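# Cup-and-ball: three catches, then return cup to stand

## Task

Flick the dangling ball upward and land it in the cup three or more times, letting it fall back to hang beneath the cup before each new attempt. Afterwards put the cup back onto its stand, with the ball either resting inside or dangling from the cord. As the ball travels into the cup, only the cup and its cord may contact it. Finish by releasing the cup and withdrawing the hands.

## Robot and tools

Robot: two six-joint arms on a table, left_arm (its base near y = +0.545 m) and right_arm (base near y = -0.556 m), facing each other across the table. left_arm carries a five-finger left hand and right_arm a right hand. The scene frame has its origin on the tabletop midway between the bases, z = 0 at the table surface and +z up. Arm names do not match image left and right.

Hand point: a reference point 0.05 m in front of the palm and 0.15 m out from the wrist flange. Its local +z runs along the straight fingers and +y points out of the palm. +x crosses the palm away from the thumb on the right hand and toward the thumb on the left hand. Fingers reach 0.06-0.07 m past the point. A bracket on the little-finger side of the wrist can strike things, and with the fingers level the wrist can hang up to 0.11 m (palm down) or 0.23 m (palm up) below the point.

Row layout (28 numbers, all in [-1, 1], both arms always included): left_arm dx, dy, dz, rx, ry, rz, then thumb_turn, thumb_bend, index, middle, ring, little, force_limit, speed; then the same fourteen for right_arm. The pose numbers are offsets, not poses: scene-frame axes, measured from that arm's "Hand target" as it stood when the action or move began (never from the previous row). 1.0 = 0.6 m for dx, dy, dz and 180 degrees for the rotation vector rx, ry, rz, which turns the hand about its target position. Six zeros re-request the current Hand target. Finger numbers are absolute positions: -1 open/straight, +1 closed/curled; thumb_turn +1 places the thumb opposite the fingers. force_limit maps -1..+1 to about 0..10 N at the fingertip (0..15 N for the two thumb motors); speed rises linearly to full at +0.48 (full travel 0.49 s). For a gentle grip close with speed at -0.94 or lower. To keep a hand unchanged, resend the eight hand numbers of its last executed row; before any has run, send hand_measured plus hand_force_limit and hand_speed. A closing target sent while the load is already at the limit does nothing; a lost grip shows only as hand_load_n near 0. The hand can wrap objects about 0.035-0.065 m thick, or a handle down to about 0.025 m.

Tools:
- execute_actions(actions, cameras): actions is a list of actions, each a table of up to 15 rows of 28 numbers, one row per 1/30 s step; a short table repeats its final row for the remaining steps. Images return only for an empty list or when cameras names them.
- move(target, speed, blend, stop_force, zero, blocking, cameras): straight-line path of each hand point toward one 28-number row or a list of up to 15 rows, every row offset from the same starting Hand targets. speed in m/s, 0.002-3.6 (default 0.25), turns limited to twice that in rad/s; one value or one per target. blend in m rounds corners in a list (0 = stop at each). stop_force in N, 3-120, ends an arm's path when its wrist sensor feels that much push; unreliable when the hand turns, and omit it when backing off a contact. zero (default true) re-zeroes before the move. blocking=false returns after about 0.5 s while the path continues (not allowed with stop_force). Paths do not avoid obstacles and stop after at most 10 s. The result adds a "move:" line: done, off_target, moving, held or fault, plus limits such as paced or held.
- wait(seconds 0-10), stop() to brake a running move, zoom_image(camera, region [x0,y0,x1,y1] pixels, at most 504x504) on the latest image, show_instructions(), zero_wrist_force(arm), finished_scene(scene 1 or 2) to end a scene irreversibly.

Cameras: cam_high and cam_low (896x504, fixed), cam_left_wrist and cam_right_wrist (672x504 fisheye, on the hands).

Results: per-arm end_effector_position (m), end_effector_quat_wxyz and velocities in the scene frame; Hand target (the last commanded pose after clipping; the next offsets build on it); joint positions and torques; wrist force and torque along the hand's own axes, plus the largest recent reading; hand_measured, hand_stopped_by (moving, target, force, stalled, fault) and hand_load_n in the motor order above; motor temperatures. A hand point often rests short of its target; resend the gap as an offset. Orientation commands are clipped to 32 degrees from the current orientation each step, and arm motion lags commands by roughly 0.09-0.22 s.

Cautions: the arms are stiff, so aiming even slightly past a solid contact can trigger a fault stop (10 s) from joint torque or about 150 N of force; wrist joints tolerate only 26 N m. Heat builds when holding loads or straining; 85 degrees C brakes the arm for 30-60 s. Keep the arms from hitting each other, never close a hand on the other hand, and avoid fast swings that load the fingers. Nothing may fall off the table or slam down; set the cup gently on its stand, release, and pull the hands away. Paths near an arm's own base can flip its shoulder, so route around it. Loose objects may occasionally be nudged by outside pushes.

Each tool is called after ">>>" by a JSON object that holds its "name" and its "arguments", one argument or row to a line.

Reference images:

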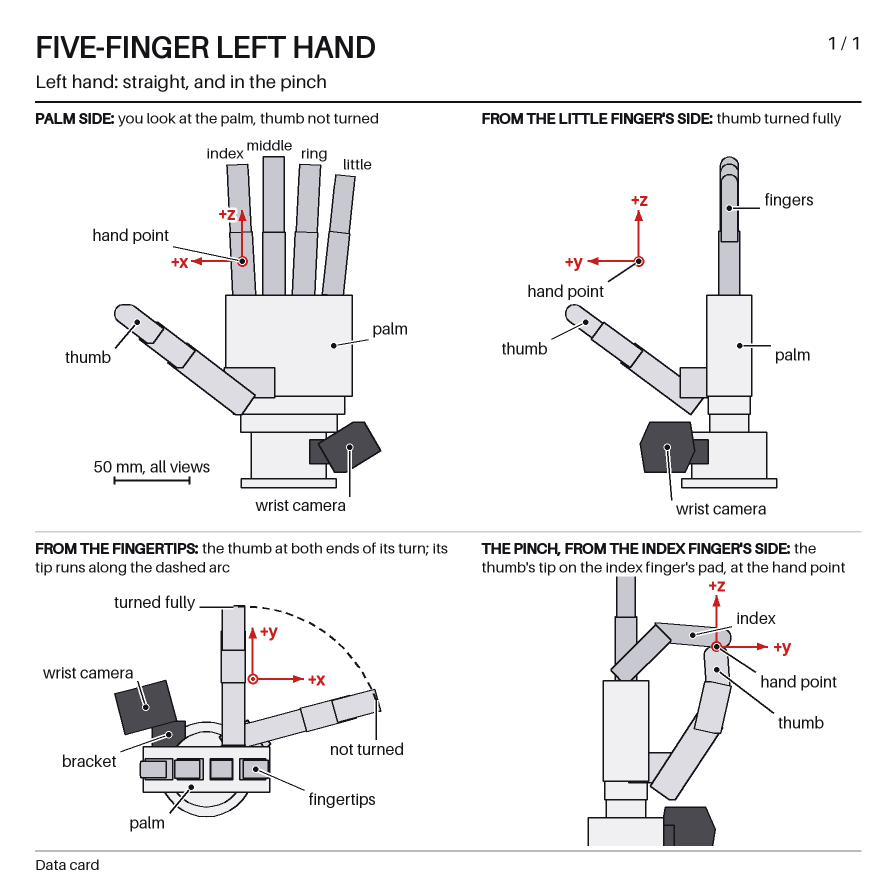

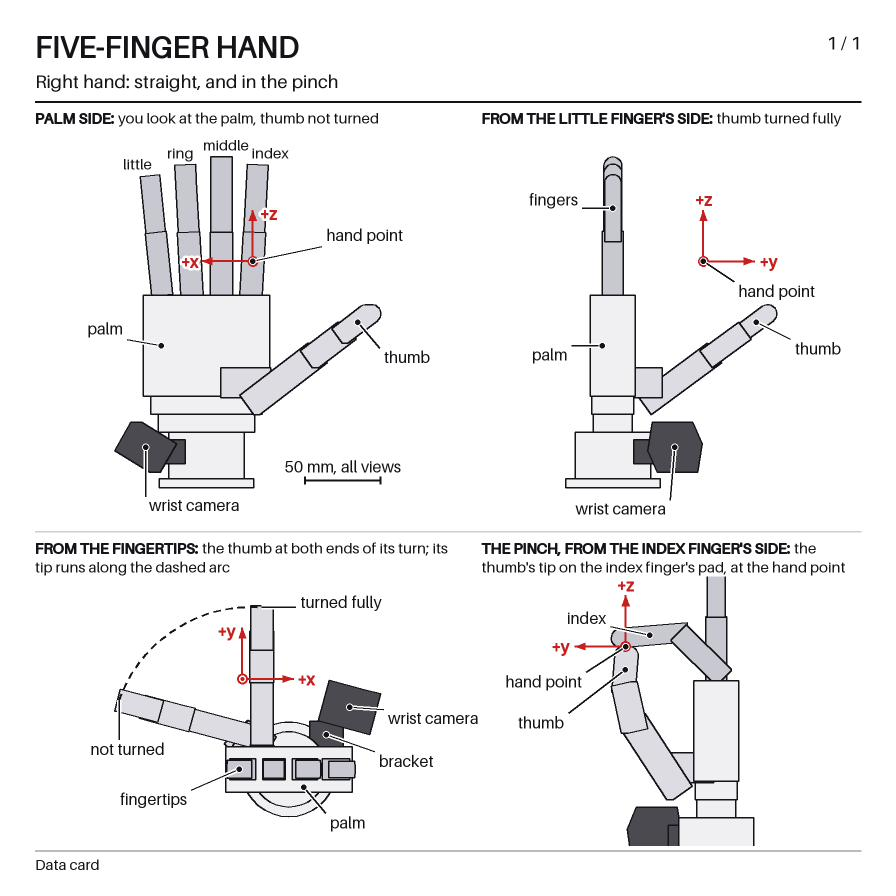

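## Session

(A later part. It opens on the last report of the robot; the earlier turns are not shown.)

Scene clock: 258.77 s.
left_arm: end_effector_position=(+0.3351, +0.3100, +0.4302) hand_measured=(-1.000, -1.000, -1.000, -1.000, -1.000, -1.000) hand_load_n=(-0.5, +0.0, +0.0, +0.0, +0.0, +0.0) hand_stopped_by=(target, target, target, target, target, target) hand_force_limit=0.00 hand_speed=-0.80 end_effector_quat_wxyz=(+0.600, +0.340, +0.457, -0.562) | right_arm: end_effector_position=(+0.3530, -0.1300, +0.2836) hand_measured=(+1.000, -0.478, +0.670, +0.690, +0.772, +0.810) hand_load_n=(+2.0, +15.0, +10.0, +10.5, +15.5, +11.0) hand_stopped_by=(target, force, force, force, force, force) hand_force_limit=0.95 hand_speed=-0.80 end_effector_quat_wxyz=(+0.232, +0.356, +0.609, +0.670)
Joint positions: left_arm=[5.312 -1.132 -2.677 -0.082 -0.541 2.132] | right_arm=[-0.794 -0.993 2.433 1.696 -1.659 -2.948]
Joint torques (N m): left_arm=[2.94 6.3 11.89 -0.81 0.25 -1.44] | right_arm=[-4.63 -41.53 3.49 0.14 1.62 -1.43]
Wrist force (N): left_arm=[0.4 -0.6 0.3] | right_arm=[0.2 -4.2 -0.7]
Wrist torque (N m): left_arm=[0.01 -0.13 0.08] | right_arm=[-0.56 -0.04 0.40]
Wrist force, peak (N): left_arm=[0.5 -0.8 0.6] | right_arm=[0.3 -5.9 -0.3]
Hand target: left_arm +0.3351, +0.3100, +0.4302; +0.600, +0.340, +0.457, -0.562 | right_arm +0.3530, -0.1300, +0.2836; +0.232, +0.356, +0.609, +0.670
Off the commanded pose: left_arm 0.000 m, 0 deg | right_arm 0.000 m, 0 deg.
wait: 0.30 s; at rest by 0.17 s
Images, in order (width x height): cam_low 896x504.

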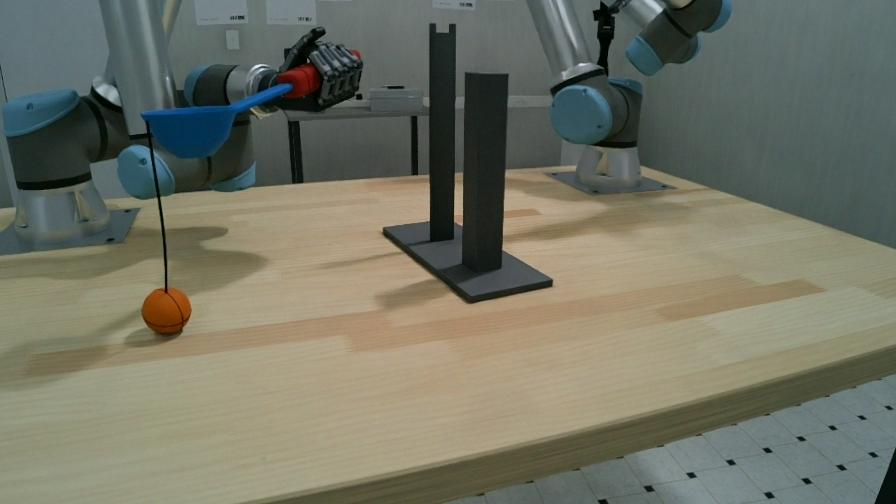

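>>> {"name": "move", "arguments": {
  "target": [0,0,0,0,0,0,-1,-1,-1,-1,-1,-1,0,-0.8,-0.0252,-0.0073,0.0,0,0,0,1,0.97,0.97,0.97,0.97,0.97,0.95,-0.8],
  "speed": 0.05
}}

>>> {"name": "move", "arguments": {
  "target": [0,0,0,0,0,0,-1,-1,-1,-1,-1,-1,0,-0.8,0,0,0.0133,0,0,0,1,0.97,0.97,0.97,0.97,0.97,0.95,-0.8],
  "speed": 0.003,
  "cameras": ["cam_low"]
}}

>>> {"name": "zoom_image", "arguments": {
  "camera": "cam_low",
  "region": [100, 240, 220, 340]
}}

>>> {"name": "wait", "arguments": {
  "seconds": 0.21,
  "cameras": ["cam_low"]
}}

>>> {"name": "zoom_image", "arguments": {
  "camera": "cam_low",
  "region": [100, 240, 220, 340]
}}

>>> {"name": "wait", "arguments": {
  "seconds": 0.21,
  "cameras": ["cam_low"]
}}

>>> {"name": "zoom_image", "arguments": {
  "camera": "cam_low",
  "region": [100, 240, 220, 340]
}}

Scene clock: 261.60 s.
left_arm: end_effector_position=(+0.3351, +0.3100, +0.4302) hand_measured=(-1.000, -1.000, -1.000, -1.000, -1.000, -1.000) hand_load_n=(+0.0, +0.0, +0.0, +0.0, +0.0, +0.0) hand_stopped_by=(target, target, target, target, target, target) hand_force_limit=0.00 hand_speed=-0.80 end_effector_quat_wxyz=(+0.600, +0.340, +0.457, -0.562) | right_arm: end_effector_position=(+0.3378, -0.1344, +0.2836) hand_measured=(+1.000, -0.478, +0.670, +0.690, +0.772, +0.810) hand_load_n=(+2.0, +15.0, +10.0, +10.5, +15.5, +11.0) hand_stopped_by=(target, force, force, force, force, force) hand_force_limit=0.95 hand_speed=-0.80 end_effector_quat_wxyz=(+0.232, +0.356, +0.609, +0.670) end_effector_velocity=(+0.002, +0.001, +0.000) end_effector_angular_velocity=(+0.001, -0.001, +0.002)
Joint positions: left_arm=[5.312 -1.132 -2.677 -0.082 -0.541 2.132] | right_arm=[-0.765 -0.997 2.459 1.675 -1.688 -2.948]
Joint velocities: left_arm=[within noise] | right_arm=[-0.004 0.001 -0.004 0.002 0.006 0]
Joint torques (N m): left_arm=[4.12 7.01 11.64 -0.8 0.3 -1.33] | right_arm=[-10.16 -31.57 -16.99 0.41 1.92 -1.93]
Wrist force (N): left_arm=[0.6 -0.3 0.5] | right_arm=[0.1 -5.6 -0.5]
Wrist torque (N m): left_arm=[0.04 -0.13 0.08] | right_arm=[-0.62 -0.04 0.38]
Wrist force, peak (N): left_arm=[0.4 -1.0 0.3] | right_arm=[-0.1 -5.6 -0.2]
Hand target: left_arm +0.3351, +0.3100, +0.4302; +0.600, +0.340, +0.457, -0.562 | right_arm +0.3379, -0.1343, +0.2836; +0.232, +0.356, +0.609, +0.670
Off the commanded pose: left_arm 0.000 m, 0 deg | right_arm 0.000 m, 0 deg.
move: done

Scene clock: 264.47 s.
left_arm: end_effector_position=(+0.3351, +0.3100, +0.4302) hand_measured=(-1.000, -1.000, -1.000, -1.000, -1.000, -1.000) hand_load_n=(+0.0, +0.0, +0.0, +0.0, +0.0, +0.0) hand_stopped_by=(target, target, target, target, target, target) hand_force_limit=0.00 hand_speed=-0.80 end_effector_quat_wxyz=(+0.600, +0.340, +0.457, -0.562) | right_arm: end_effector_position=(+0.3379, -0.1343, +0.2916) hand_measured=(+1.000, -0.478, +0.670, +0.690, +0.772, +0.810) hand_load_n=(+2.0, +15.5, +9.5, +10.5, +15.5, +11.0) hand_stopped_by=(target, force, force, force, force, force) hand_force_limit=0.95 hand_speed=-0.80 end_effector_quat_wxyz=(+0.232, +0.356, +0.609, +0.670)
Joint positions: left_arm=[5.312 -1.132 -2.677 -0.082 -0.541 2.132] | right_arm=[-0.766 -1.027 2.461 1.702 -1.688 -2.948]
Joint torques (N m): left_arm=[2.45 7.15 10.87 -0.7 0.37 -1.41] | right_arm=[-10.18 -31.09 4.33 -0.81 2.15 -1.31]
Wrist force (N): left_arm=[0.1 -0.8 0.2] | right_arm=[0.0 -4.9 -0.7]
Wrist torque (N m): left_arm=[-0.02 -0.09 0.07] | right_arm=[-0.60 -0.01 0.46]
Wrist force, peak (N): left_arm=[0.4 -1.0 0.6] | right_arm=[-0.1 -6.1 -0.4]
Hand target: left_arm +0.3351, +0.3100, +0.4302; +0.600, +0.340, +0.457, -0.562 | right_arm +0.3379, -0.1343, +0.2915; +0.232, +0.356, +0.609, +0.670
Off the commanded pose: left_arm 0.000 m, 0 deg | right_arm 0.000 m, 0 deg.
move: done
Images, in order (width x height): cam_low 896x504.

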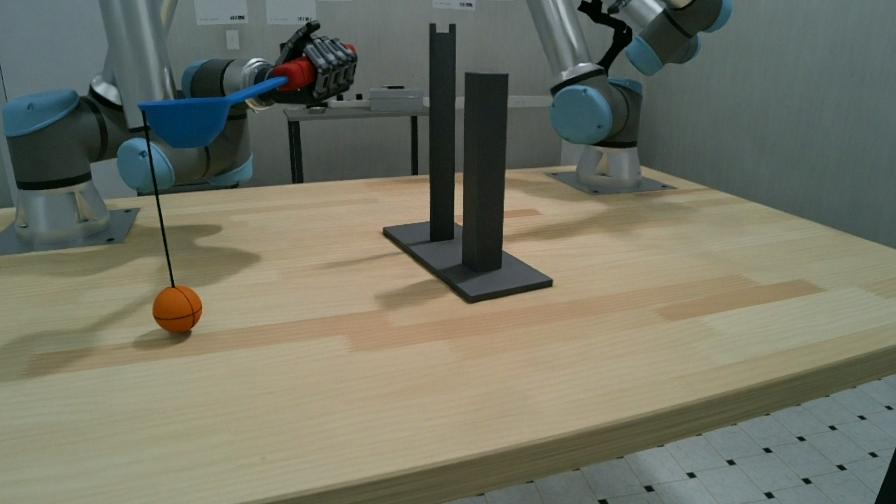

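Scaled by 4.200 from the camera's 896x504 image, which has a finer 1280x720 frame.

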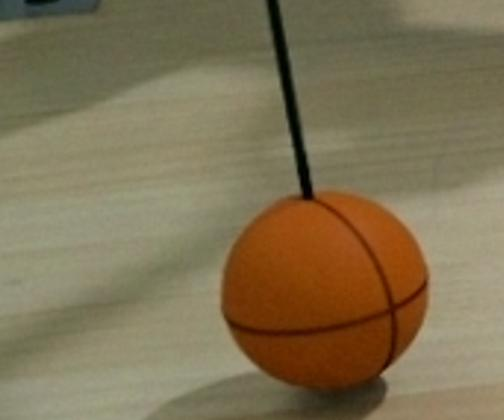

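Scene clock: 264.70 s.
left_arm: end_effector_position=(+0.3351, +0.3100, +0.4302) hand_measured=(-1.000, -1.000, -1.000, -1.000, -1.000, -1.000) hand_load_n=(+0.0, +0.0, +0.0, +0.0, +0.0, +0.0) hand_stopped_by=(target, target, target, target, target, target) hand_force_limit=0.00 hand_speed=-0.80 end_effector_quat_wxyz=(+0.600, +0.340, +0.457, -0.562) | right_arm: end_effector_position=(+0.3379, -0.1343, +0.2916) hand_measured=(+1.000, -0.478, +0.670, +0.690, +0.772, +0.810) hand_load_n=(+2.0, +15.0, +10.0, +10.5, +15.5, +11.5) hand_stopped_by=(target, force, force, force, force, force) hand_force_limit=0.95 hand_speed=-0.80 end_effector_quat_wxyz=(+0.232, +0.356, +0.609, +0.670)
Joint positions: left_arm=[5.312 -1.132 -2.677 -0.082 -0.541 2.132] | right_arm=[-0.766 -1.027 2.461 1.702 -1.688 -2.948]
Joint torques (N m): left_arm=[3.16 6.9 11.5 -0.85 0.38 -1.27] | right_arm=[-9.37 -24.08 4.11 -2.91 2.26 -1.22]
Wrist force (N): left_arm=[0.2 -0.4 0.3] | right_arm=[-0.1 -5.0 -0.5]
Wrist torque (N m): left_arm=[0.04 -0.09 0.05] | right_arm=[-0.58 -0.02 0.46]
Wrist force, peak (N): left_arm=[0.1 -0.7 0.6] | right_arm=[-0.1 -6.1 -0.4]
Hand target: left_arm +0.3351, +0.3100, +0.4302; +0.600, +0.340, +0.457, -0.562 | right_arm +0.3379, -0.1343, +0.2915; +0.232, +0.356, +0.609, +0.670
Off the commanded pose: left_arm 0.000 m, 0 deg | right_arm 0.000 m, 0 deg.
wait: 0.23 s; at rest by 0.17 s
Images, in order (width x height): cam_low 896x504.

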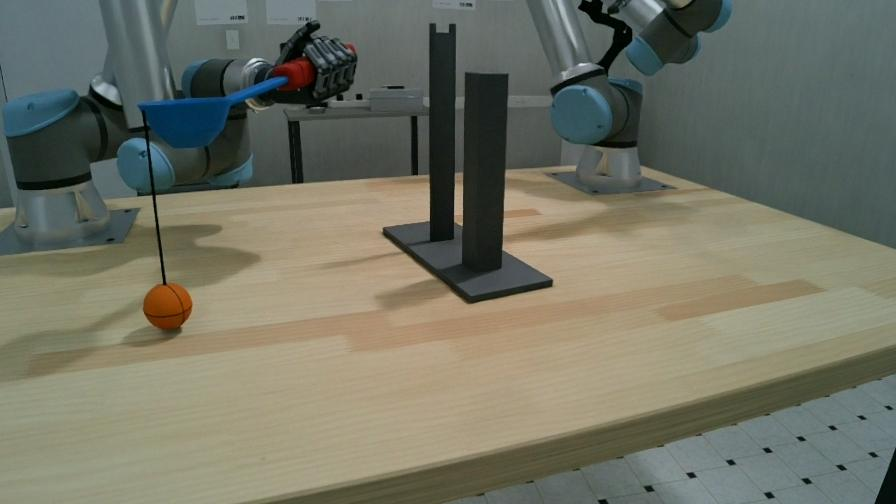

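Scaled by 4.200 from the camera's 896x504 image, which has a finer 1280x720 frame.

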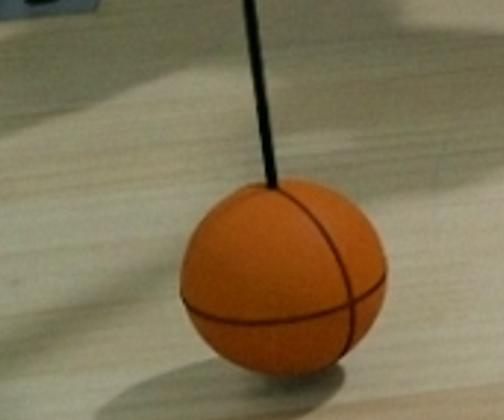

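Scene clock: 264.93 s.
left_arm: end_effector_position=(+0.3351, +0.3100, +0.4302) hand_measured=(-1.000, -1.000, -1.000, -1.000, -1.000, -1.000) hand_load_n=(+0.0, +0.0, +0.0, +0.5, +0.0, +0.0) hand_stopped_by=(target, target, target, target, target, target) hand_force_limit=0.00 hand_speed=-0.80 end_effector_quat_wxyz=(+0.600, +0.340, +0.457, -0.562) | right_arm: end_effector_position=(+0.3379, -0.1343, +0.2916) hand_measured=(+1.000, -0.478, +0.670, +0.690, +0.772, +0.810) hand_load_n=(+2.0, +15.0, +10.0, +10.5, +15.5, +11.0) hand_stopped_by=(target, force, force, force, force, force) hand_force_limit=0.95 hand_speed=-0.80 end_effector_quat_wxyz=(+0.232, +0.356, +0.609, +0.670)
Joint positions: left_arm=[5.312 -1.132 -2.677 -0.082 -0.541 2.132] | right_arm=[-0.766 -1.027 2.461 1.702 -1.688 -2.948]
Joint torques (N m): left_arm=[3.33 6.61 11.29 -0.8 0.43 -1.29] | right_arm=[-9.15 -17.43 3.52 -3.31 2.02 -1.16]
Wrist force (N): left_arm=[0.1 -0.7 0.4] | right_arm=[0.3 -4.7 -0.9]
Wrist torque (N m): left_arm=[0.00 -0.08 0.07] | right_arm=[-0.57 -0.04 0.48]
Wrist force, peak (N): left_arm=[0.3 -0.8 0.5] | right_arm=[0.1 -5.9 -0.6]
Hand target: left_arm +0.3351, +0.3100, +0.4302; +0.600, +0.340, +0.457, -0.562 | right_arm +0.3379, -0.1343, +0.2915; +0.232, +0.356, +0.609, +0.670
Off the commanded pose: left_arm 0.000 m, 0 deg | right_arm 0.000 m, 0 deg.
wait: 0.23 s; at rest by 0.17 s
Images, in order (width x height): cam_low 896x504.

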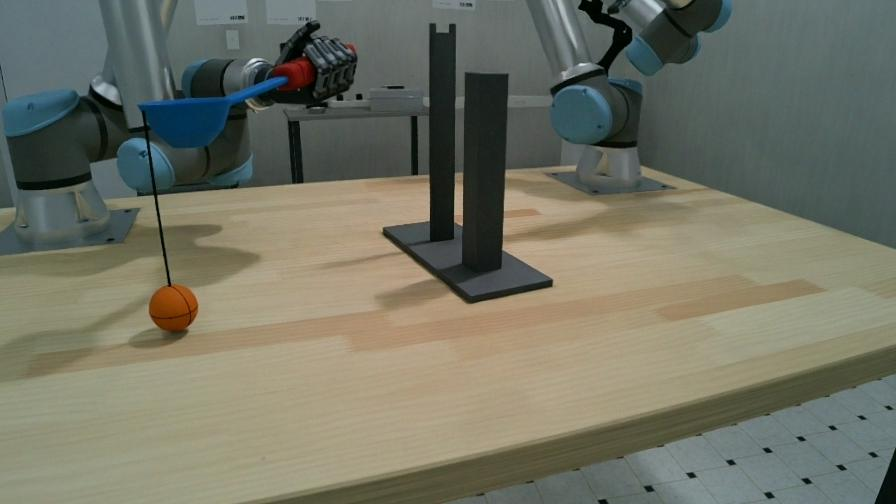

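Scaled by 4.200 from the camera's 896x504 image, which has a finer 1280x720 frame.

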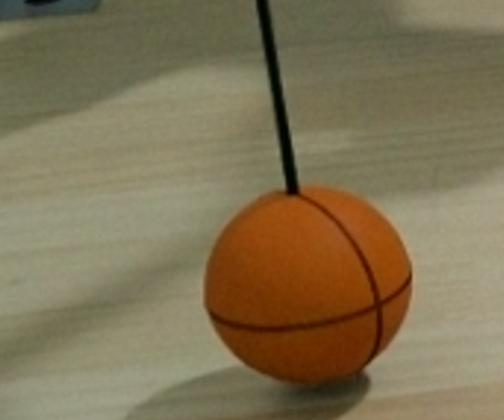

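>>> {"name": "move", "arguments": {
  "target": [0,0,0,0,0,0,-1,-1,-1,-1,-1,-1,0,-0.8,0,0,-0.0138,0,0,0,1,0.97,0.97,0.97,0.97,0.97,0.95,-0.8],
  "speed": 0.02
}}

>>> {"name": "wait", "arguments": {
  "seconds": 1.6,
  "cameras": ["cam_low"]
}}

>>> {"name": "zoom_image", "arguments": {
  "camera": "cam_low",
  "region": [100, 240, 220, 340]
}}

Scene clock: 266.67 s.
left_arm: end_effector_position=(+0.3351, +0.3100, +0.4302) hand_measured=(-1.000, -1.000, -1.000, -1.000, -1.000, -1.000) hand_load_n=(+0.0, +0.0, +0.0, +0.0, +0.0, +0.0) hand_stopped_by=(target, target, target, target, target, target) hand_force_limit=0.00 hand_speed=-0.80 end_effector_quat_wxyz=(+0.600, +0.340, +0.457, -0.562) | right_arm: end_effector_position=(+0.3379, -0.1343, +0.2832) hand_measured=(+1.000, -0.478, +0.670, +0.690, +0.772, +0.810) hand_load_n=(+2.0, +15.0, +10.0, +10.5, +15.5, +11.0) hand_stopped_by=(target, force, force, force, force, force) hand_force_limit=0.95 hand_speed=-0.80 end_effector_quat_wxyz=(+0.232, +0.356, +0.609, +0.670) end_effector_velocity=(+0.000, +0.000, +0.002) end_effector_angular_velocity=(+0.001, -0.001, +0.000)
Joint positions: left_arm=[5.312 -1.132 -2.677 -0.082 -0.541 2.132] | right_arm=[-0.766 -0.996 2.459 1.674 -1.688 -2.948]
Joint velocities: left_arm=[within noise] | right_arm=[0 -0.005 -0.001 0.004 0 0]
Joint torques (N m): left_arm=[4.42 7.6 11.52 -0.63 0.26 -1.43] | right_arm=[-7.86 -39.57 -12.67 0.78 1.23 -0.09]
Wrist force (N): left_arm=[0.3 -0.6 0.6] | right_arm=[-0.2 -4.3 -0.4]
Wrist torque (N m): left_arm=[-0.01 -0.10 0.07] | right_arm=[-0.57 0.02 0.37]
Wrist force, peak (N): left_arm=[0.4 -0.9 0.4] | right_arm=[0.0 -6.3 -0.6]
Hand target: left_arm +0.3351, +0.3100, +0.4302; +0.600, +0.340, +0.457, -0.562 | right_arm +0.3379, -0.1343, +0.2833; +0.232, +0.356, +0.609, +0.670
Off the commanded pose: left_arm 0.000 m, 0 deg | right_arm 0.000 m, 0 deg.
move: done

Scene clock: 268.27 s.
left_arm: end_effector_position=(+0.3351, +0.3100, +0.4302) hand_measured=(-1.000, -1.000, -1.000, -1.000, -1.000, -1.000) hand_load_n=(+0.0, +0.0, +0.0, +0.0, +0.0, +0.0) hand_stopped_by=(target, target, target, target, target, target) hand_force_limit=0.00 hand_speed=-0.80 end_effector_quat_wxyz=(+0.600, +0.340, +0.457, -0.562) | right_arm: end_effector_position=(+0.3379, -0.1343, +0.2833) hand_measured=(+1.000, -0.478, +0.670, +0.690, +0.772, +0.810) hand_load_n=(+2.0, +15.0, +10.0, +10.5, +15.5, +11.5) hand_stopped_by=(target, force, force, force, force, force) hand_force_limit=0.95 hand_speed=-0.80 end_effector_quat_wxyz=(+0.232, +0.356, +0.609, +0.670)
Joint positions: left_arm=[5.312 -1.132 -2.677 -0.082 -0.541 2.132] | right_arm=[-0.766 -0.996 2.459 1.674 -1.688 -2.948]
Joint torques (N m): left_arm=[4.64 7.5 11.85 -0.7 0.28 -1.34] | right_arm=[-7.57 -40.7 3.73 0.38 1.46 0.34]
Wrist force (N): left_arm=[0.2 -0.9 0.3] | right_arm=[0.3 -3.8 -0.6]
Wrist torque (N m): left_arm=[-0.03 -0.10 0.07] | right_arm=[-0.58 -0.05 0.39]
Wrist force, peak (N): left_arm=[0.1 -1.0 0.4] | right_arm=[-0.3 -5.6 -0.6]
Hand target: left_arm +0.3351, +0.3100, +0.4302; +0.600, +0.340, +0.457, -0.562 | right_arm +0.3379, -0.1343, +0.2833; +0.232, +0.356, +0.609, +0.670
Off the commanded pose: left_arm 0.000 m, 0 deg | right_arm 0.000 m, 0 deg.
wait: 1.60 s; at rest by 0.17 s
Images, in order (width x height): cam_low 896x504.

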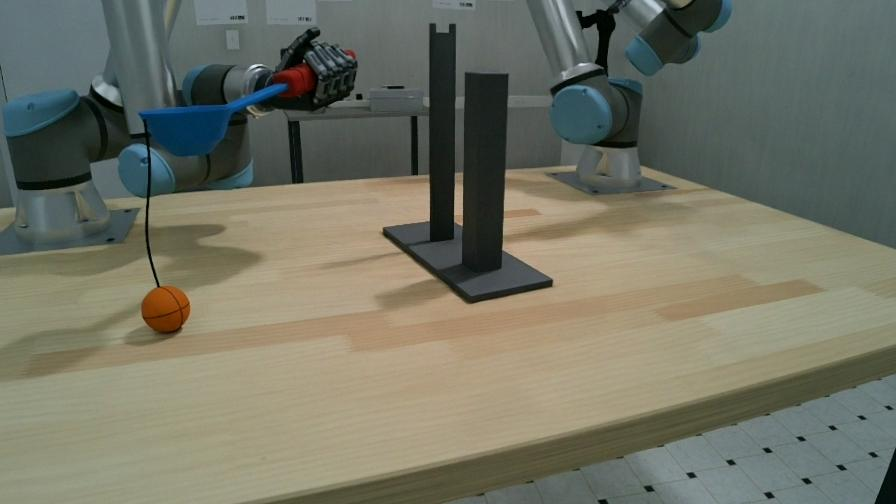

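Scaled by 4.200 from the camera's 896x504 image, which has a finer 1280x720 frame.

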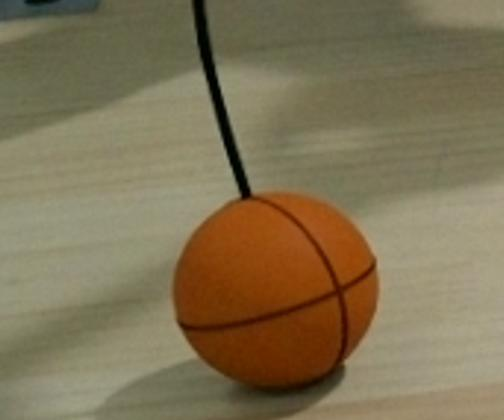

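>>> {"name": "move", "arguments": {
  "target": [0,0,0,0,0,0,-1,-1,-1,-1,-1,-1,0,-0.8,-0.0117,-0.0096,0.0,0,0,0,1,0.97,0.97,0.97,0.97,0.97,0.95,-0.8],
  "speed": 0.03
}}

>>> {"name": "move", "arguments": {
  "target": [0,0,0,0,0,0,-1,-1,-1,-1,-1,-1,0,-0.8,0,0,0.0137,0,0,0,1,0.97,0.97,0.97,0.97,0.97,0.95,-0.8],
  "speed": 0.003,
  "cameras": ["cam_low"]
}}

>>> {"name": "zoom_image", "arguments": {
  "camera": "cam_low",
  "region": [100, 240, 220, 340]
}}

>>> {"name": "wait", "arguments": {
  "seconds": 0.21,
  "cameras": ["cam_low"]
}}

>>> {"name": "zoom_image", "arguments": {
  "camera": "cam_low",
  "region": [100, 240, 220, 340]
}}

>>> {"name": "wait", "arguments": {
  "seconds": 0.21,
  "cameras": ["cam_low"]
}}

>>> {"name": "zoom_image", "arguments": {
  "camera": "cam_low",
  "region": [100, 240, 220, 340]
}}

Scene clock: 270.13 s.
left_arm: end_effector_position=(+0.3351, +0.3100, +0.4302) hand_measured=(-1.000, -1.000, -1.000, -1.000, -1.000, -1.000) hand_load_n=(+0.0, +0.0, +0.0, +0.0, +0.0, +0.0) hand_stopped_by=(target, target, target, target, target, target) hand_force_limit=0.00 hand_speed=-0.80 end_effector_quat_wxyz=(+0.600, +0.340, +0.457, -0.562) | right_arm: end_effector_position=(+0.3308, -0.1402, +0.2833) hand_measured=(+1.000, -0.478, +0.670, +0.690, +0.772, +0.810) hand_load_n=(+2.0, +15.0, +9.5, +10.5, +15.5, +11.0) hand_stopped_by=(target, force, force, force, force, force) hand_force_limit=0.95 hand_speed=-0.80 end_effector_quat_wxyz=(+0.232, +0.356, +0.609, +0.670)
Joint positions: left_arm=[5.312 -1.132 -2.677 -0.082 -0.541 2.132] | right_arm=[-0.761 -0.999 2.481 1.655 -1.693 -2.948]
Joint torques (N m): left_arm=[3.75 7.24 10.96 -0.86 0.43 -1.39] | right_arm=[1.75 -34.04 -14.22 0.04 -0.54 0]
Wrist force (N): left_arm=[0.4 -0.6 0.3] | right_arm=[0.2 -4.1 -0.6]
Wrist torque (N m): left_arm=[0.00 -0.13 0.09] | right_arm=[-0.60 -0.03 0.39]
Wrist force, peak (N): left_arm=[0.1 -1.1 0.4] | right_arm=[-0.1 -5.7 -0.3]
Hand target: left_arm +0.3351, +0.3100, +0.4302; +0.600, +0.340, +0.457, -0.562 | right_arm +0.3309, -0.1401, +0.2833; +0.232, +0.356, +0.609, +0.670
Off the commanded pose: left_arm 0.000 m, 0 deg | right_arm 0.000 m, 0 deg.
move: done

Scene clock: 273.10 s.
left_arm: end_effector_position=(+0.3351, +0.3100, +0.4302) hand_measured=(-1.000, -1.000, -1.000, -1.000, -1.000, -1.000) hand_load_n=(+0.0, +0.0, +0.0, +0.0, +0.0, +0.0) hand_stopped_by=(target, target, target, target, target, target) hand_force_limit=0.00 hand_speed=-0.80 end_effector_quat_wxyz=(+0.600, +0.340, +0.457, -0.562) | right_arm: end_effector_position=(+0.3309, -0.1401, +0.2915) hand_measured=(+1.000, -0.478, +0.670, +0.690, +0.772, +0.810) hand_load_n=(+2.0, +15.0, +10.0, +10.5, +15.5, +11.0) hand_stopped_by=(target, force, force, force, force, force) hand_force_limit=0.95 hand_speed=-0.80 end_effector_quat_wxyz=(+0.232, +0.356, +0.609, +0.670)
Joint positions: left_arm=[5.312 -1.132 -2.677 -0.082 -0.541 2.132] | right_arm=[-0.761 -1.031 2.483 1.684 -1.693 -2.948]
Joint torques (N m): left_arm=[3.57 7.12 11.3 -0.84 0.32 -1.32] | right_arm=[-8.06 -31.18 5.22 -0.71 1.95 -1.96]
Wrist force (N): left_arm=[0.1 -0.8 0.3] | right_arm=[0.1 -5.7 -0.5]
Wrist torque (N m): left_arm=[-0.03 -0.08 0.07] | right_arm=[-0.63 -0.05 0.47]
Wrist force, peak (N): left_arm=[0.6 -0.8 0.7] | right_arm=[0.2 -6.1 -0.4]
Hand target: left_arm +0.3351, +0.3100, +0.4302; +0.600, +0.340, +0.457, -0.562 | right_arm +0.3309, -0.1401, +0.2915; +0.232, +0.356, +0.609, +0.670
Off the commanded pose: left_arm 0.000 m, 0 deg | right_arm 0.000 m, 0 deg.
move: done
Images, in order (width x height): cam_low 896x504.

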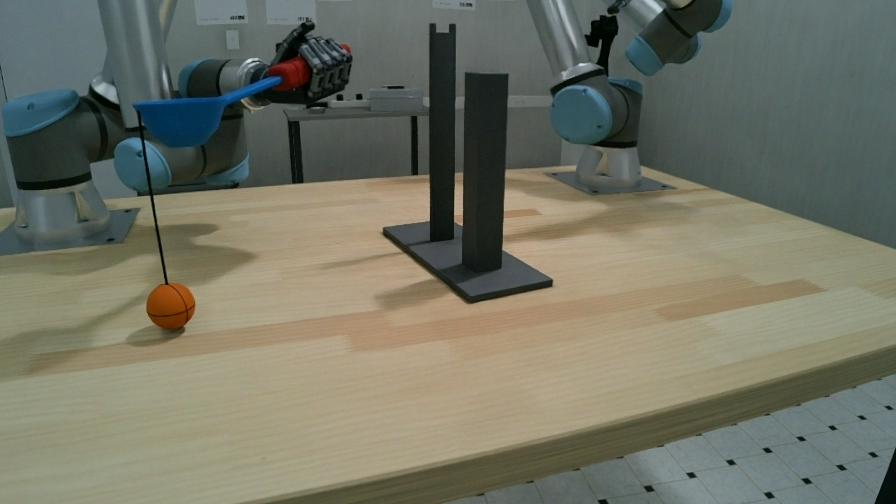

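Scaled by 4.200 from the camera's 896x504 image, which has a finer 1280x720 frame.

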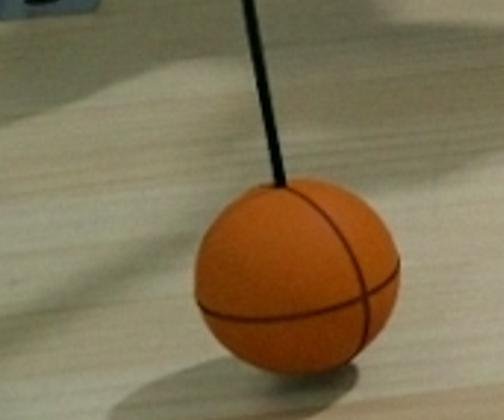

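Scene clock: 273.33 s.
left_arm: end_effector_position=(+0.3351, +0.3100, +0.4302) hand_measured=(-1.000, -1.000, -1.000, -1.000, -1.000, -1.000) hand_load_n=(+0.0, +0.0, +0.0, +0.0, +0.0, +0.0) hand_stopped_by=(target, target, target, target, target, target) hand_force_limit=0.00 hand_speed=-0.80 end_effector_quat_wxyz=(+0.600, +0.340, +0.457, -0.562) | right_arm: end_effector_position=(+0.3309, -0.1401, +0.2915) hand_measured=(+1.000, -0.478, +0.670, +0.690, +0.772, +0.810) hand_load_n=(+2.0, +15.0, +10.0, +10.5, +16.0, +11.0) hand_stopped_by=(target, force, force, force, force, force) hand_force_limit=0.95 hand_speed=-0.80 end_effector_quat_wxyz=(+0.232, +0.356, +0.609, +0.670)
Joint positions: left_arm=[5.312 -1.132 -2.677 -0.082 -0.541 2.132] | right_arm=[-0.761 -1.031 2.483 1.684 -1.693 -2.948]
Joint torques (N m): left_arm=[4.54 7.4 11.46 -0.74 0.36 -1.38] | right_arm=[-6.83 -23.98 4.16 -3.01 1.93 -1.75]
Wrist force (N): left_arm=[0.3 -0.5 0.2] | right_arm=[0.0 -4.3 -0.4]
Wrist torque (N m): left_arm=[0.04 -0.13 0.07] | right_arm=[-0.59 -0.02 0.47]
Wrist force, peak (N): left_arm=[0.5 -0.5 0.0] | right_arm=[0.3 -5.8 -0.2]
Hand target: left_arm +0.3351, +0.3100, +0.4302; +0.600, +0.340, +0.457, -0.562 | right_arm +0.3309, -0.1401, +0.2915; +0.232, +0.356, +0.609, +0.670
Off the commanded pose: left_arm 0.000 m, 0 deg | right_arm 0.000 m, 0 deg.
wait: 0.23 s; at rest by 0.17 s
Images, in order (width x height): cam_low 896x504.

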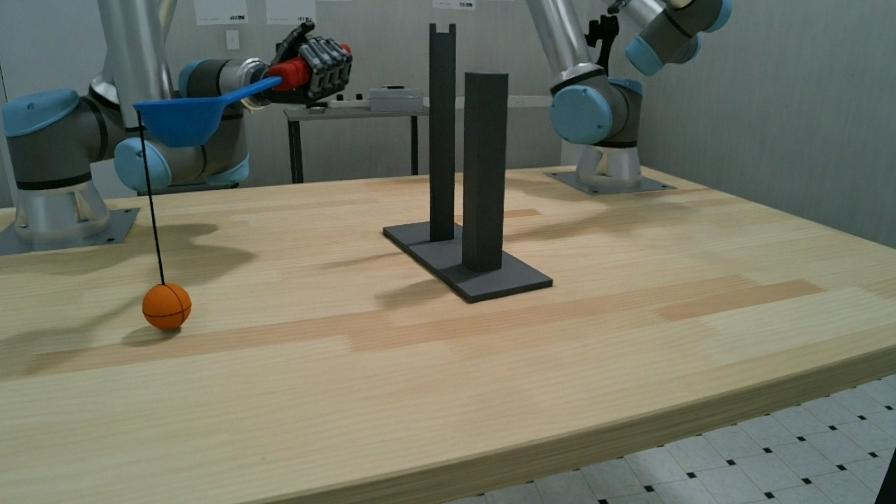

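Scaled by 4.200 from the camera's 896x504 image, which has a finer 1280x720 frame.

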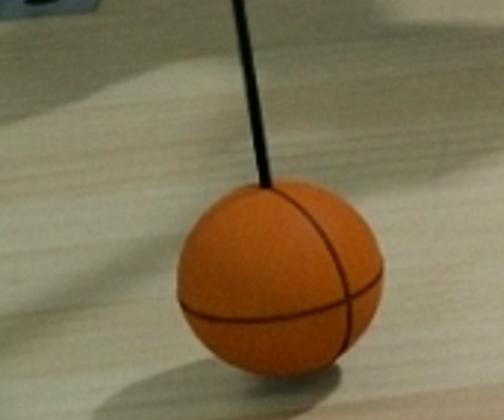

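Scene clock: 273.57 s.
left_arm: end_effector_position=(+0.3351, +0.3100, +0.4302) hand_measured=(-1.000, -1.000, -1.000, -1.000, -1.000, -1.000) hand_load_n=(+0.0, +0.0, +0.0, +0.0, +0.0, +0.0) hand_stopped_by=(target, target, target, target, target, target) hand_force_limit=0.00 hand_speed=-0.80 end_effector_quat_wxyz=(+0.600, +0.340, +0.457, -0.562) | right_arm: end_effector_position=(+0.3309, -0.1401, +0.2915) hand_measured=(+1.000, -0.478, +0.670, +0.690, +0.772, +0.810) hand_load_n=(+2.0, +15.0, +9.5, +10.0, +15.5, +11.0) hand_stopped_by=(target, force, force, force, force, force) hand_force_limit=0.95 hand_speed=-0.80 end_effector_quat_wxyz=(+0.232, +0.356, +0.609, +0.670)
Joint positions: left_arm=[5.312 -1.132 -2.677 -0.082 -0.541 2.132] | right_arm=[-0.761 -1.031 2.483 1.684 -1.693 -2.948]
Joint torques (N m): left_arm=[4.08 7.53 11.95 -0.87 0.33 -1.24] | right_arm=[-7.55 -18.13 4.17 -3.34 1.84 -1.73]
Wrist force (N): left_arm=[0.4 -0.5 0.1] | right_arm=[-0.2 -5.8 -0.5]
Wrist torque (N m): left_arm=[0.04 -0.13 0.07] | right_arm=[-0.64 0.02 0.45]
Wrist force, peak (N): left_arm=[0.1 -0.8 0.3] | right_arm=[0.3 -6.0 -0.2]
Hand target: left_arm +0.3351, +0.3100, +0.4302; +0.600, +0.340, +0.457, -0.562 | right_arm +0.3309, -0.1401, +0.2915; +0.232, +0.356, +0.609, +0.670
Off the commanded pose: left_arm 0.000 m, 0 deg | right_arm 0.000 m, 0 deg.
wait: 0.23 s; at rest by 0.17 s
Images, in order (width x height): cam_low 896x504.

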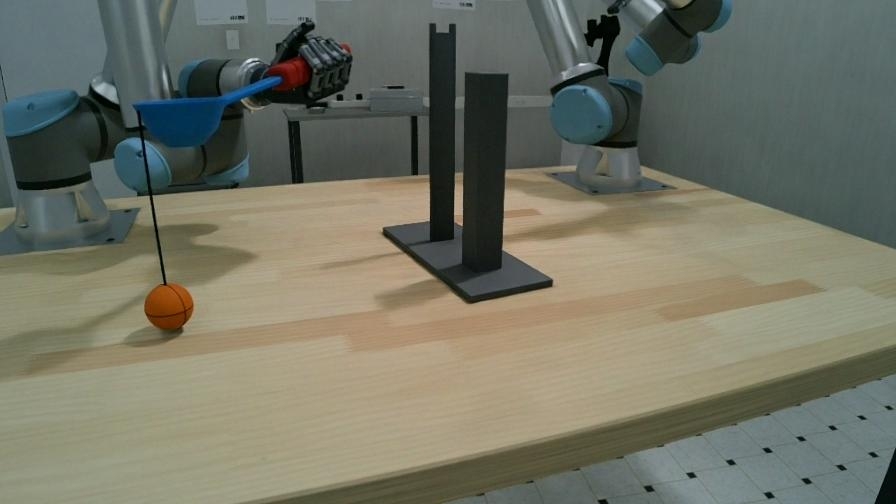

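Scaled by 4.200 from the camera's 896x504 image, which has a finer 1280x720 frame.

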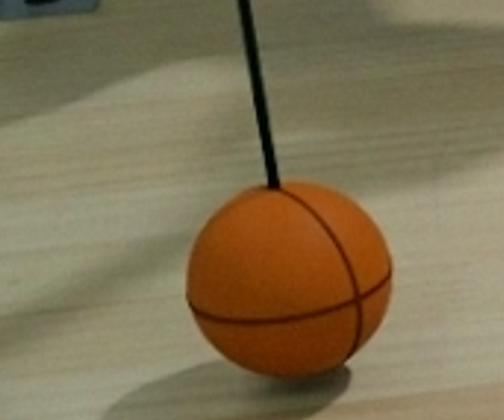

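>>> {"name": "execute_actions", "arguments": {
  "actions": [
    [[0,0,0,0,0,0,-1,-1,-1,-1,-1,-1,0,-0.8,0,0,0,0,0,0,1,0.97,0.97,0.97,0.97,0.97,0.95,-0.8],[0,0,0,0,0,0,-1,-1,-1,-1,-1,-1,0,-0.8,0.0001,0.0001,0,0,0,0,1,0.97,0.97,0.97,0.97,0.97,0.95,-0.8],[0,0,0,0,0,0,-1,-1,-1,-1,-1,-1,0,-0.8,0.0003,0.0002,0.0002,0,0,0,1,0.97,0.97,0.97,0.97,0.97,0.95,-0.8],[0,0,0,0,0,0,-1,-1,-1,-1,-1,-1,0,-0.8,0.0006,0.0005,0.0004,0,0,0,1,0.97,0.97,0.97,0.97,0.97,0.95,-0.8],[0,0,0,0,0,0,-1,-1,-1,-1,-1,-1,0,-0.8,0.0013,0.0011,0.0008,0,0,0,1,0.97,0.97,0.97,0.97,0.97,0.95,-0.8],[0,0,0,0,0,0,-1,-1,-1,-1,-1,-1,0,-0.8,0.0022,0.0018,0.0014,0,0,0,1,0.97,0.97,0.97,0.97,0.97,0.95,-0.8],[0,0,0,0,0,0,-1,-1,-1,-1,-1,-1,0,-0.8,0.0034,0.0029,0.0023,0,0,0,1,0.97,0.97,0.97,0.97,0.97,0.95,-0.8],[0,0,0,0,0,0,-1,-1,-1,-1,-1,-1,0,-0.8,0.0051,0.0042,0.0033,0,0,0,1,0.97,0.97,0.97,0.97,0.97,0.95,-0.8],[0,0,0,0,0,0,-1,-1,-1,-1,-1,-1,0,-0.8,0.0070,0.0058,0.0048,0,0,0,1,0.97,0.97,0.97,0.97,0.97,0.95,-0.8],[0,0,0,0,0,0,-1,-1,-1,-1,-1,-1,0,-0.8,0.0095,0.0080,0.0065,0,0,0,1,0.97,0.97,0.97,0.97,0.97,0.95,-0.8],[0,0,0,0,0,0,-1,-1,-1,-1,-1,-1,0,-0.8,0.0124,0.0104,0.0084,0,0,0,1,0.97,0.97,0.97,0.97,0.97,0.95,-0.8],[0,0,0,0,0,0,-1,-1,-1,-1,-1,-1,0,-0.8,0.0158,0.0133,0.0107,0,0,0,1,0.97,0.97,0.97,0.97,0.97,0.95,-0.8],[0,0,0,0,0,0,-1,-1,-1,-1,-1,-1,0,-0.8,0.0199,0.0167,0.0134,0,0,0,1,0.97,0.97,0.97,0.97,0.97,0.95,-0.8],[0,0,0,0,0,0,-1,-1,-1,-1,-1,-1,0,-0.8,0.0242,0.0203,0.0164,0,0,0,1,0.97,0.97,0.97,0.97,0.97,0.95,-0.8],[0,0,0,0,0,0,-1,-1,-1,-1,-1,-1,0,-0.8,0.0291,0.0244,0.0197,0,0,0,1,0.97,0.97,0.97,0.97,0.97,0.95,-0.8]],
    [[0,0,0,0,0,0,-1,-1,-1,-1,-1,-1,0,-0.8,0.0054,0.0046,0.0036,0,0,0,1,0.97,0.97,0.97,0.97,0.97,0.95,-0.8],[0,0,0,0,0,0,-1,-1,-1,-1,-1,-1,0,-0.8,0.0113,0.0095,0.0076,0,0,0,1,0.97,0.97,0.97,0.97,0.97,0.95,-0.8],[0,0,0,0,0,0,-1,-1,-1,-1,-1,-1,0,-0.8,0.0176,0.0148,0.0118,0,0,0,1,0.97,0.97,0.97,0.97,0.97,0.95,-0.8],[0,0,0,0,0,0,-1,-1,-1,-1,-1,-1,0,-0.8,0.0242,0.0203,0.0164,0,0,0,1,0.97,0.97,0.97,0.97,0.97,0.95,-0.8],[0,0,0,0,0,0,-1,-1,-1,-1,-1,-1,0,-0.8,0.0314,0.0263,0.0212,0,0,0,1,0.97,0.97,0.97,0.97,0.97,0.95,-0.8],[0,0,0,0,0,0,-1,-1,-1,-1,-1,-1,0,-0.8,0.0387,0.0325,0.0261,0,0,0,1,0.97,0.97,0.97,0.97,0.97,0.95,-0.8],[0,0,0,0,0,0,-1,-1,-1,-1,-1,-1,0,-0.8,0.0463,0.0389,0.0313,0,0,0,1,0.97,0.97,0.97,0.97,0.97,0.95,-0.8],[0,0,0,0,0,0,-1,-1,-1,-1,-1,-1,0,-0.8,0.0542,0.0455,0.0365,0,0,0,1,0.97,0.97,0.97,0.97,0.97,0.95,-0.8],[0,0,0,0,0,0,-1,-1,-1,-1,-1,-1,0,-0.8,0.0620,0.0520,0.0419,0,0,0,1,0.97,0.97,0.97,0.97,0.97,0.95,-0.8],[0,0,0,0,0,0,-1,-1,-1,-1,-1,-1,0,-0.8,0.0702,0.0588,0.0474,0,0,0,1,0.97,0.97,0.97,0.97,0.97,0.95,-0.8],[0,0,0,0,0,0,-1,-1,-1,-1,-1,-1,0,-0.8,0.0783,0.0656,0.0528,0,0,0,1,0.97,0.97,0.97,0.97,0.97,0.95,-0.8],[0,0,0,0,0,0,-1,-1,-1,-1,-1,-1,0,-0.8,0.0864,0.0724,0.0583,0,0,0,1,0.97,0.97,0.97,0.97,0.97,0.95,-0.8],[0,0,0,0,0,0,-1,-1,-1,-1,-1,-1,0,-0.8,0.0943,0.0791,0.0638,0,0,0,1,0.97,0.97,0.97,0.97,0.97,0.95,-0.8],[0,0,0,0,0,0,-1,-1,-1,-1,-1,-1,0,-0.8,0.1022,0.0857,0.0690,0,0,0,1,0.97,0.97,0.97,0.97,0.97,0.95,-0.8],[0,0,0,0,0,0,-1,-1,-1,-1,-1,-1,0,-0.8,0.1098,0.0921,0.0741,0,0,0,1,0.97,0.97,0.97,0.97,0.97,0.95,-0.8]],
    [[0,0,0,0,0,0,-1,-1,-1,-1,-1,-1,0,-0.8,0.0073,0.0062,0.0050,0,0,0,1,0.97,0.97,0.97,0.97,0.97,0.95,-0.8],[0,0,0,0,0,0,-1,-1,-1,-1,-1,-1,0,-0.8,0.0144,0.0121,0.0097,0,0,0,1,0.97,0.97,0.97,0.97,0.97,0.95,-0.8],[0,0,0,0,0,0,-1,-1,-1,-1,-1,-1,0,-0.8,0.0211,0.0177,0.0143,0,0,0,1,0.97,0.97,0.97,0.97,0.97,0.95,-0.8],[0,0,0,0,0,0,-1,-1,-1,-1,-1,-1,0,-0.8,0.0274,0.0229,0.0185,0,0,0,1,0.97,0.97,0.97,0.97,0.97,0.95,-0.8],[0,0,0,0,0,0,-1,-1,-1,-1,-1,-1,0,-0.8,0.0333,0.0279,0.0225,0,0,0,1,0.97,0.97,0.97,0.97,0.97,0.95,-0.8],[0,0,0,0,0,0,-1,-1,-1,-1,-1,-1,0,-0.8,0.0387,0.0325,0.0261,0,0,0,1,0.97,0.97,0.97,0.97,0.97,0.95,-0.8],[0,0,0,0,0,0,-1,-1,-1,-1,-1,-1,0,-0.8,0.0437,0.0366,0.0294,0,0,0,1,0.97,0.97,0.97,0.97,0.97,0.95,-0.8],[0,0,0,0,0,0,-1,-1,-1,-1,-1,-1,0,-0.8,0.0481,0.0404,0.0324,0,0,0,1,0.97,0.97,0.97,0.97,0.97,0.95,-0.8],[0,0,0,0,0,0,-1,-1,-1,-1,-1,-1,0,-0.8,0.0520,0.0437,0.0351,0,0,0,1,0.97,0.97,0.97,0.97,0.97,0.95,-0.8],[0,0,0,0,0,0,-1,-1,-1,-1,-1,-1,0,-0.8,0.0553,0.0464,0.0374,0,0,0,1,0.97,0.97,0.97,0.97,0.97,0.95,-0.8],[0,0,0,0,0,0,-1,-1,-1,-1,-1,-1,0,-0.8,0.0582,0.0489,0.0394,0,0,0,1,0.97,0.97,0.97,0.97,0.97,0.95,-0.8],[0,0,0,0,0,0,-1,-1,-1,-1,-1,-1,0,-0.8,0.0608,0.0510,0.0411,0,0,0,1,0.97,0.97,0.97,0.97,0.97,0.95,-0.8],[0,0,0,0,0,0,-1,-1,-1,-1,-1,-1,0,-0.8,0.0628,0.0527,0.0425,0,0,0,1,0.97,0.97,0.97,0.97,0.97,0.95,-0.8],[0,0,0,0,0,0,-1,-1,-1,-1,-1,-1,0,-0.8,0.0645,0.0541,0.0435,0,0,0,1,0.97,0.97,0.97,0.97,0.97,0.95,-0.8],[0,0,0,0,0,0,-1,-1,-1,-1,-1,-1,0,-0.8,0.0657,0.0551,0.0443,0,0,0,1,0.97,0.97,0.97,0.97,0.97,0.95,-0.8]],
    [[0,0,0,0,0,0,-1,-1,-1,-1,-1,-1,0,-0.8,0.0009,0.0007,0.0006,0,0,0,1,0.97,0.97,0.97,0.97,0.97,0.95,-0.8],[0,0,0,0,0,0,-1,-1,-1,-1,-1,-1,0,-0.8,0.0015,0.0013,0.0010,0,0,0,1,0.97,0.97,0.97,0.97,0.97,0.95,-0.8],[0,0,0,0,0,0,-1,-1,-1,-1,-1,-1,0,-0.8,0.0019,0.0016,0.0012,0,0,0,1,0.97,0.97,0.97,0.97,0.97,0.95,-0.8],[0,0,0,0,0,0,-1,-1,-1,-1,-1,-1,0,-0.8,0.0022,0.0018,0.0014,0,0,0,1,0.97,0.97,0.97,0.97,0.97,0.95,-0.8],[0,0,0,0,0,0,-1,-1,-1,-1,-1,-1,0,-0.8,0.0022,0.0018,0.0014,0,0,0,1,0.97,0.97,0.97,0.97,0.97,0.95,-0.8]]
  ],
  "cameras": ["cam_low"]
}}

>>> {"name": "zoom_image", "arguments": {
  "camera": "cam_low",
  "region": [262, 196, 382, 296]
}}

>>> {"name": "wait", "arguments": {
  "seconds": 0.21,
  "cameras": ["cam_low"]
}}

>>> {"name": "zoom_image", "arguments": {
  "camera": "cam_low",
  "region": [262, 196, 382, 296]
}}

>>> {"name": "wait", "arguments": {
  "seconds": 0.21,
  "cameras": ["cam_low"]
}}

>>> {"name": "zoom_image", "arguments": {
  "camera": "cam_low",
  "region": [262, 196, 382, 296]
}}

Scene clock: 284.93 s.
left_arm: end_effector_position=(+0.3351, +0.3100, +0.4302) hand_measured=(-1.000, -1.000, -1.000, -1.000, -1.000, -1.000) hand_load_n=(+0.0, +0.0, +0.0, -0.5, +0.0, +0.0) hand_stopped_by=(target, target, target, target, target, target) hand_force_limit=0.00 hand_speed=-0.80 end_effector_quat_wxyz=(+0.600, +0.340, +0.457, -0.562) | right_arm: end_effector_position=(+0.4550, -0.0360, +0.3751) hand_measured=(+1.000, -0.478, +0.670, +0.690, +0.772, +0.810) hand_load_n=(+2.0, +15.0, +10.0, +10.5, +15.5, +11.0) hand_stopped_by=(target, force, force, force, force, force) hand_force_limit=0.95 hand_speed=-0.80 end_effector_quat_wxyz=(+0.232, +0.356, +0.609, +0.670)
Joint positions: left_arm=[5.312 -1.132 -2.677 -0.082 -0.541 2.132] | right_arm=[-0.812 -1.1 2.055 2.182 -1.642 -2.947]
Joint torques (N m): left_arm=[4.82 7.11 11.77 -0.56 0.25 -1.33] | right_arm=[-7.32 -36.4 -5.01 -4.2 1.63 1.4]
Wrist force (N): left_arm=[0.2 -0.5 0.3] | right_arm=[0.1 -5.2 -0.2]
Wrist torque (N m): left_arm=[0.03 -0.10 0.06] | right_arm=[-0.61 -0.03 0.45]
Wrist force, peak (N): left_arm=[-0.1 -1.1 0.7] | right_arm=[0.1 -6.3 -0.4]
Hand target: left_arm +0.3351, +0.3100, +0.4302; +0.600, +0.340, +0.457, -0.562 | right_arm +0.4550, -0.0361, +0.3752; +0.232, +0.356, +0.609, +0.670
Off the commanded pose: left_arm 0.000 m, 0 deg | right_arm 0.000 m, 0 deg.
Images, in order (width x height): cam_low 896x504.

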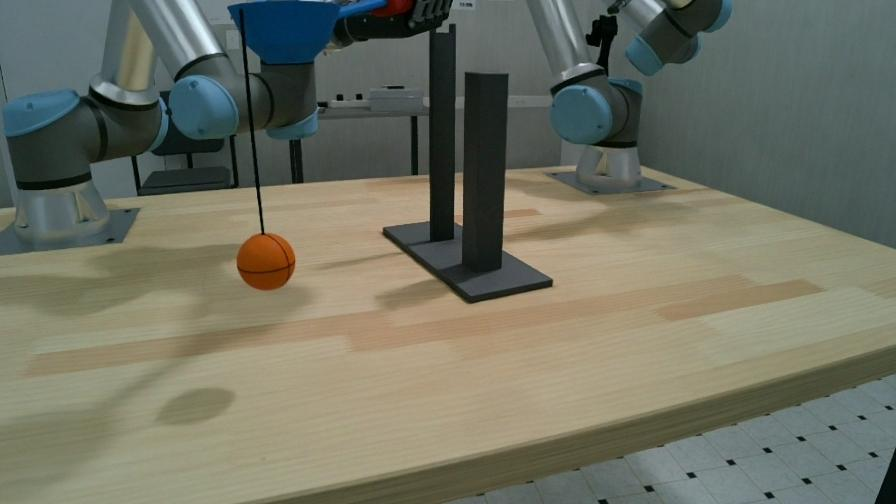

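Scaled by 4.200 from the camera's 896x504 image, which has a finer 1280x720 frame.

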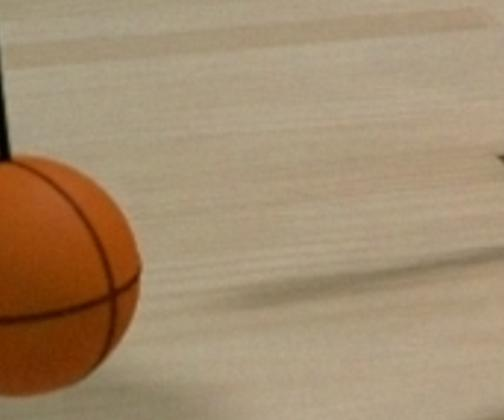

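Scene clock: 285.17 s.
left_arm: end_effector_position=(+0.3351, +0.3100, +0.4302) hand_measured=(-1.000, -1.000, -1.000, -1.000, -1.000, -1.000) hand_load_n=(+0.0, +0.0, +0.0, +0.0, +0.0, +0.0) hand_stopped_by=(target, target, target, target, target, target) hand_force_limit=0.00 hand_speed=-0.80 end_effector_quat_wxyz=(+0.600, +0.340, +0.457, -0.562) | right_arm: end_effector_position=(+0.4550, -0.0360, +0.3751) hand_measured=(+1.000, -0.478, +0.670, +0.690, +0.772, +0.810) hand_load_n=(+2.0, +15.0, +10.0, +10.0, +15.5, +11.0) hand_stopped_by=(target, force, force, force, force, force) hand_force_limit=0.95 hand_speed=-0.80 end_effector_quat_wxyz=(+0.232, +0.356, +0.609, +0.670)
Joint positions: left_arm=[5.312 -1.132 -2.677 -0.082 -0.541 2.132] | right_arm=[-0.812 -1.1 2.055 2.182 -1.642 -2.947]
Joint torques (N m): left_arm=[4.76 7.86 11.1 -0.71 0.21 -1.24] | right_arm=[-5.79 -41.8 -5.89 -4.11 1.39 1.33]
Wrist force (N): left_arm=[0.4 -0.5 0.6] | right_arm=[0.1 -4.5 -0.4]
Wrist torque (N m): left_arm=[0.02 -0.12 0.07] | right_arm=[-0.57 -0.02 0.46]
Wrist force, peak (N): left_arm=[0.4 -0.8 0.4] | right_arm=[0.0 -5.8 -0.2]
Hand target: left_arm +0.3351, +0.3100, +0.4302; +0.600, +0.340, +0.457, -0.562 | right_arm +0.4550, -0.0361, +0.3752; +0.232, +0.356, +0.609, +0.670
Off the commanded pose: left_arm 0.000 m, 0 deg | right_arm 0.000 m, 0 deg.
wait: 0.23 s; at rest by 0.17 s
Images, in order (width x height): cam_low 896x504.

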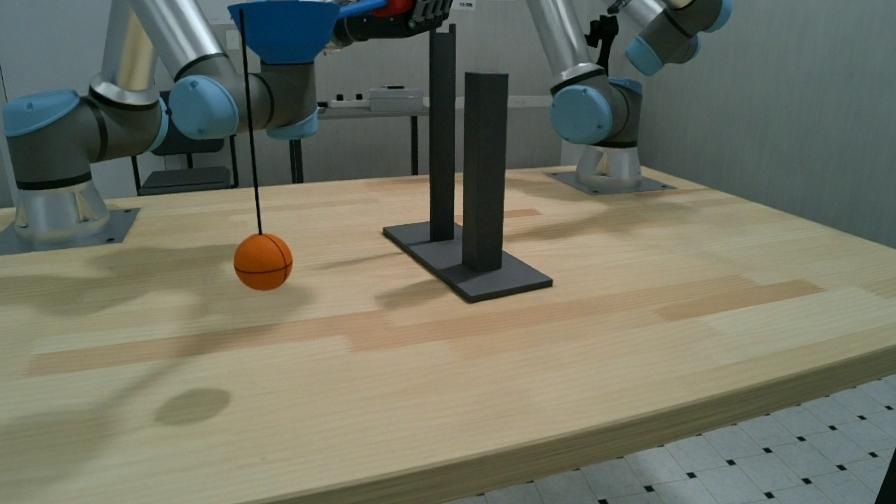

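Scaled by 4.200 from the camera's 896x504 image, which has a finer 1280x720 frame.

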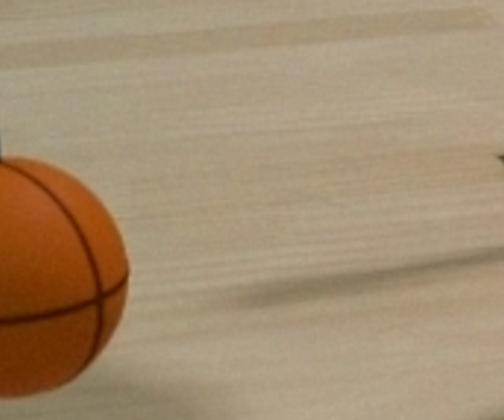

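Scene clock: 285.40 s.
left_arm: end_effector_position=(+0.3351, +0.3100, +0.4302) hand_measured=(-1.000, -1.000, -1.000, -1.000, -1.000, -1.000) hand_load_n=(+0.0, +0.0, +0.0, +0.0, +0.0, +0.0) hand_stopped_by=(target, target, target, target, target, target) hand_force_limit=0.00 hand_speed=-0.80 end_effector_quat_wxyz=(+0.600, +0.340, +0.457, -0.562) | right_arm: end_effector_position=(+0.4550, -0.0360, +0.3751) hand_measured=(+1.000, -0.478, +0.670, +0.690, +0.772, +0.810) hand_load_n=(+2.0, +15.0, +10.0, +10.5, +15.5, +11.0) hand_stopped_by=(target, force, force, force, force, force) hand_force_limit=0.95 hand_speed=-0.80 end_effector_quat_wxyz=(+0.232, +0.356, +0.609, +0.670)
Joint positions: left_arm=[5.312 -1.132 -2.677 -0.082 -0.541 2.132] | right_arm=[-0.812 -1.1 2.055 2.182 -1.642 -2.947]
Joint torques (N m): left_arm=[4.84 7.14 11.26 -0.7 0.39 -1.25] | right_arm=[-5.14 -46.15 -4.53 -4.02 0.86 1.26]
Wrist force (N): left_arm=[0.3 -0.6 0.4] | right_arm=[0.0 -5.1 -0.4]
Wrist torque (N m): left_arm=[0.00 -0.11 0.07] | right_arm=[-0.58 0.00 0.45]
Wrist force, peak (N): left_arm=[0.5 -0.8 0.4] | right_arm=[0.3 -5.8 -0.5]
Hand target: left_arm +0.3351, +0.3100, +0.4302; +0.600, +0.340, +0.457, -0.562 | right_arm +0.4550, -0.0361, +0.3752; +0.232, +0.356, +0.609, +0.670
Off the commanded pose: left_arm 0.000 m, 0 deg | right_arm 0.000 m, 0 deg.
wait: 0.23 s; at rest by 0.17 s
Images, in order (width x height): cam_low 896x504.

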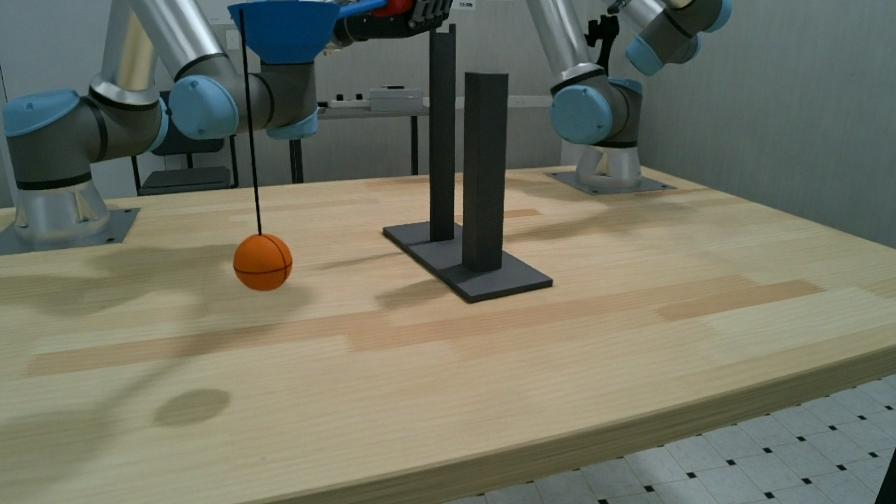

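Scaled by 4.200 from the camera's 896x504 image, which has a finer 1280x720 frame.

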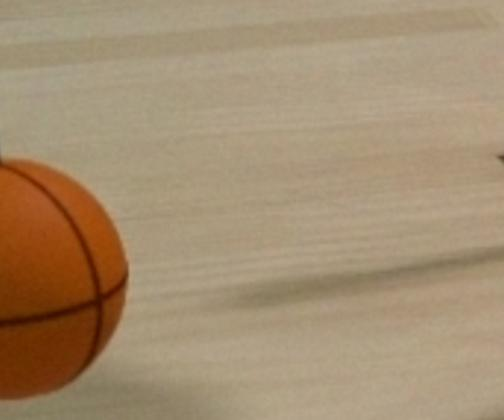

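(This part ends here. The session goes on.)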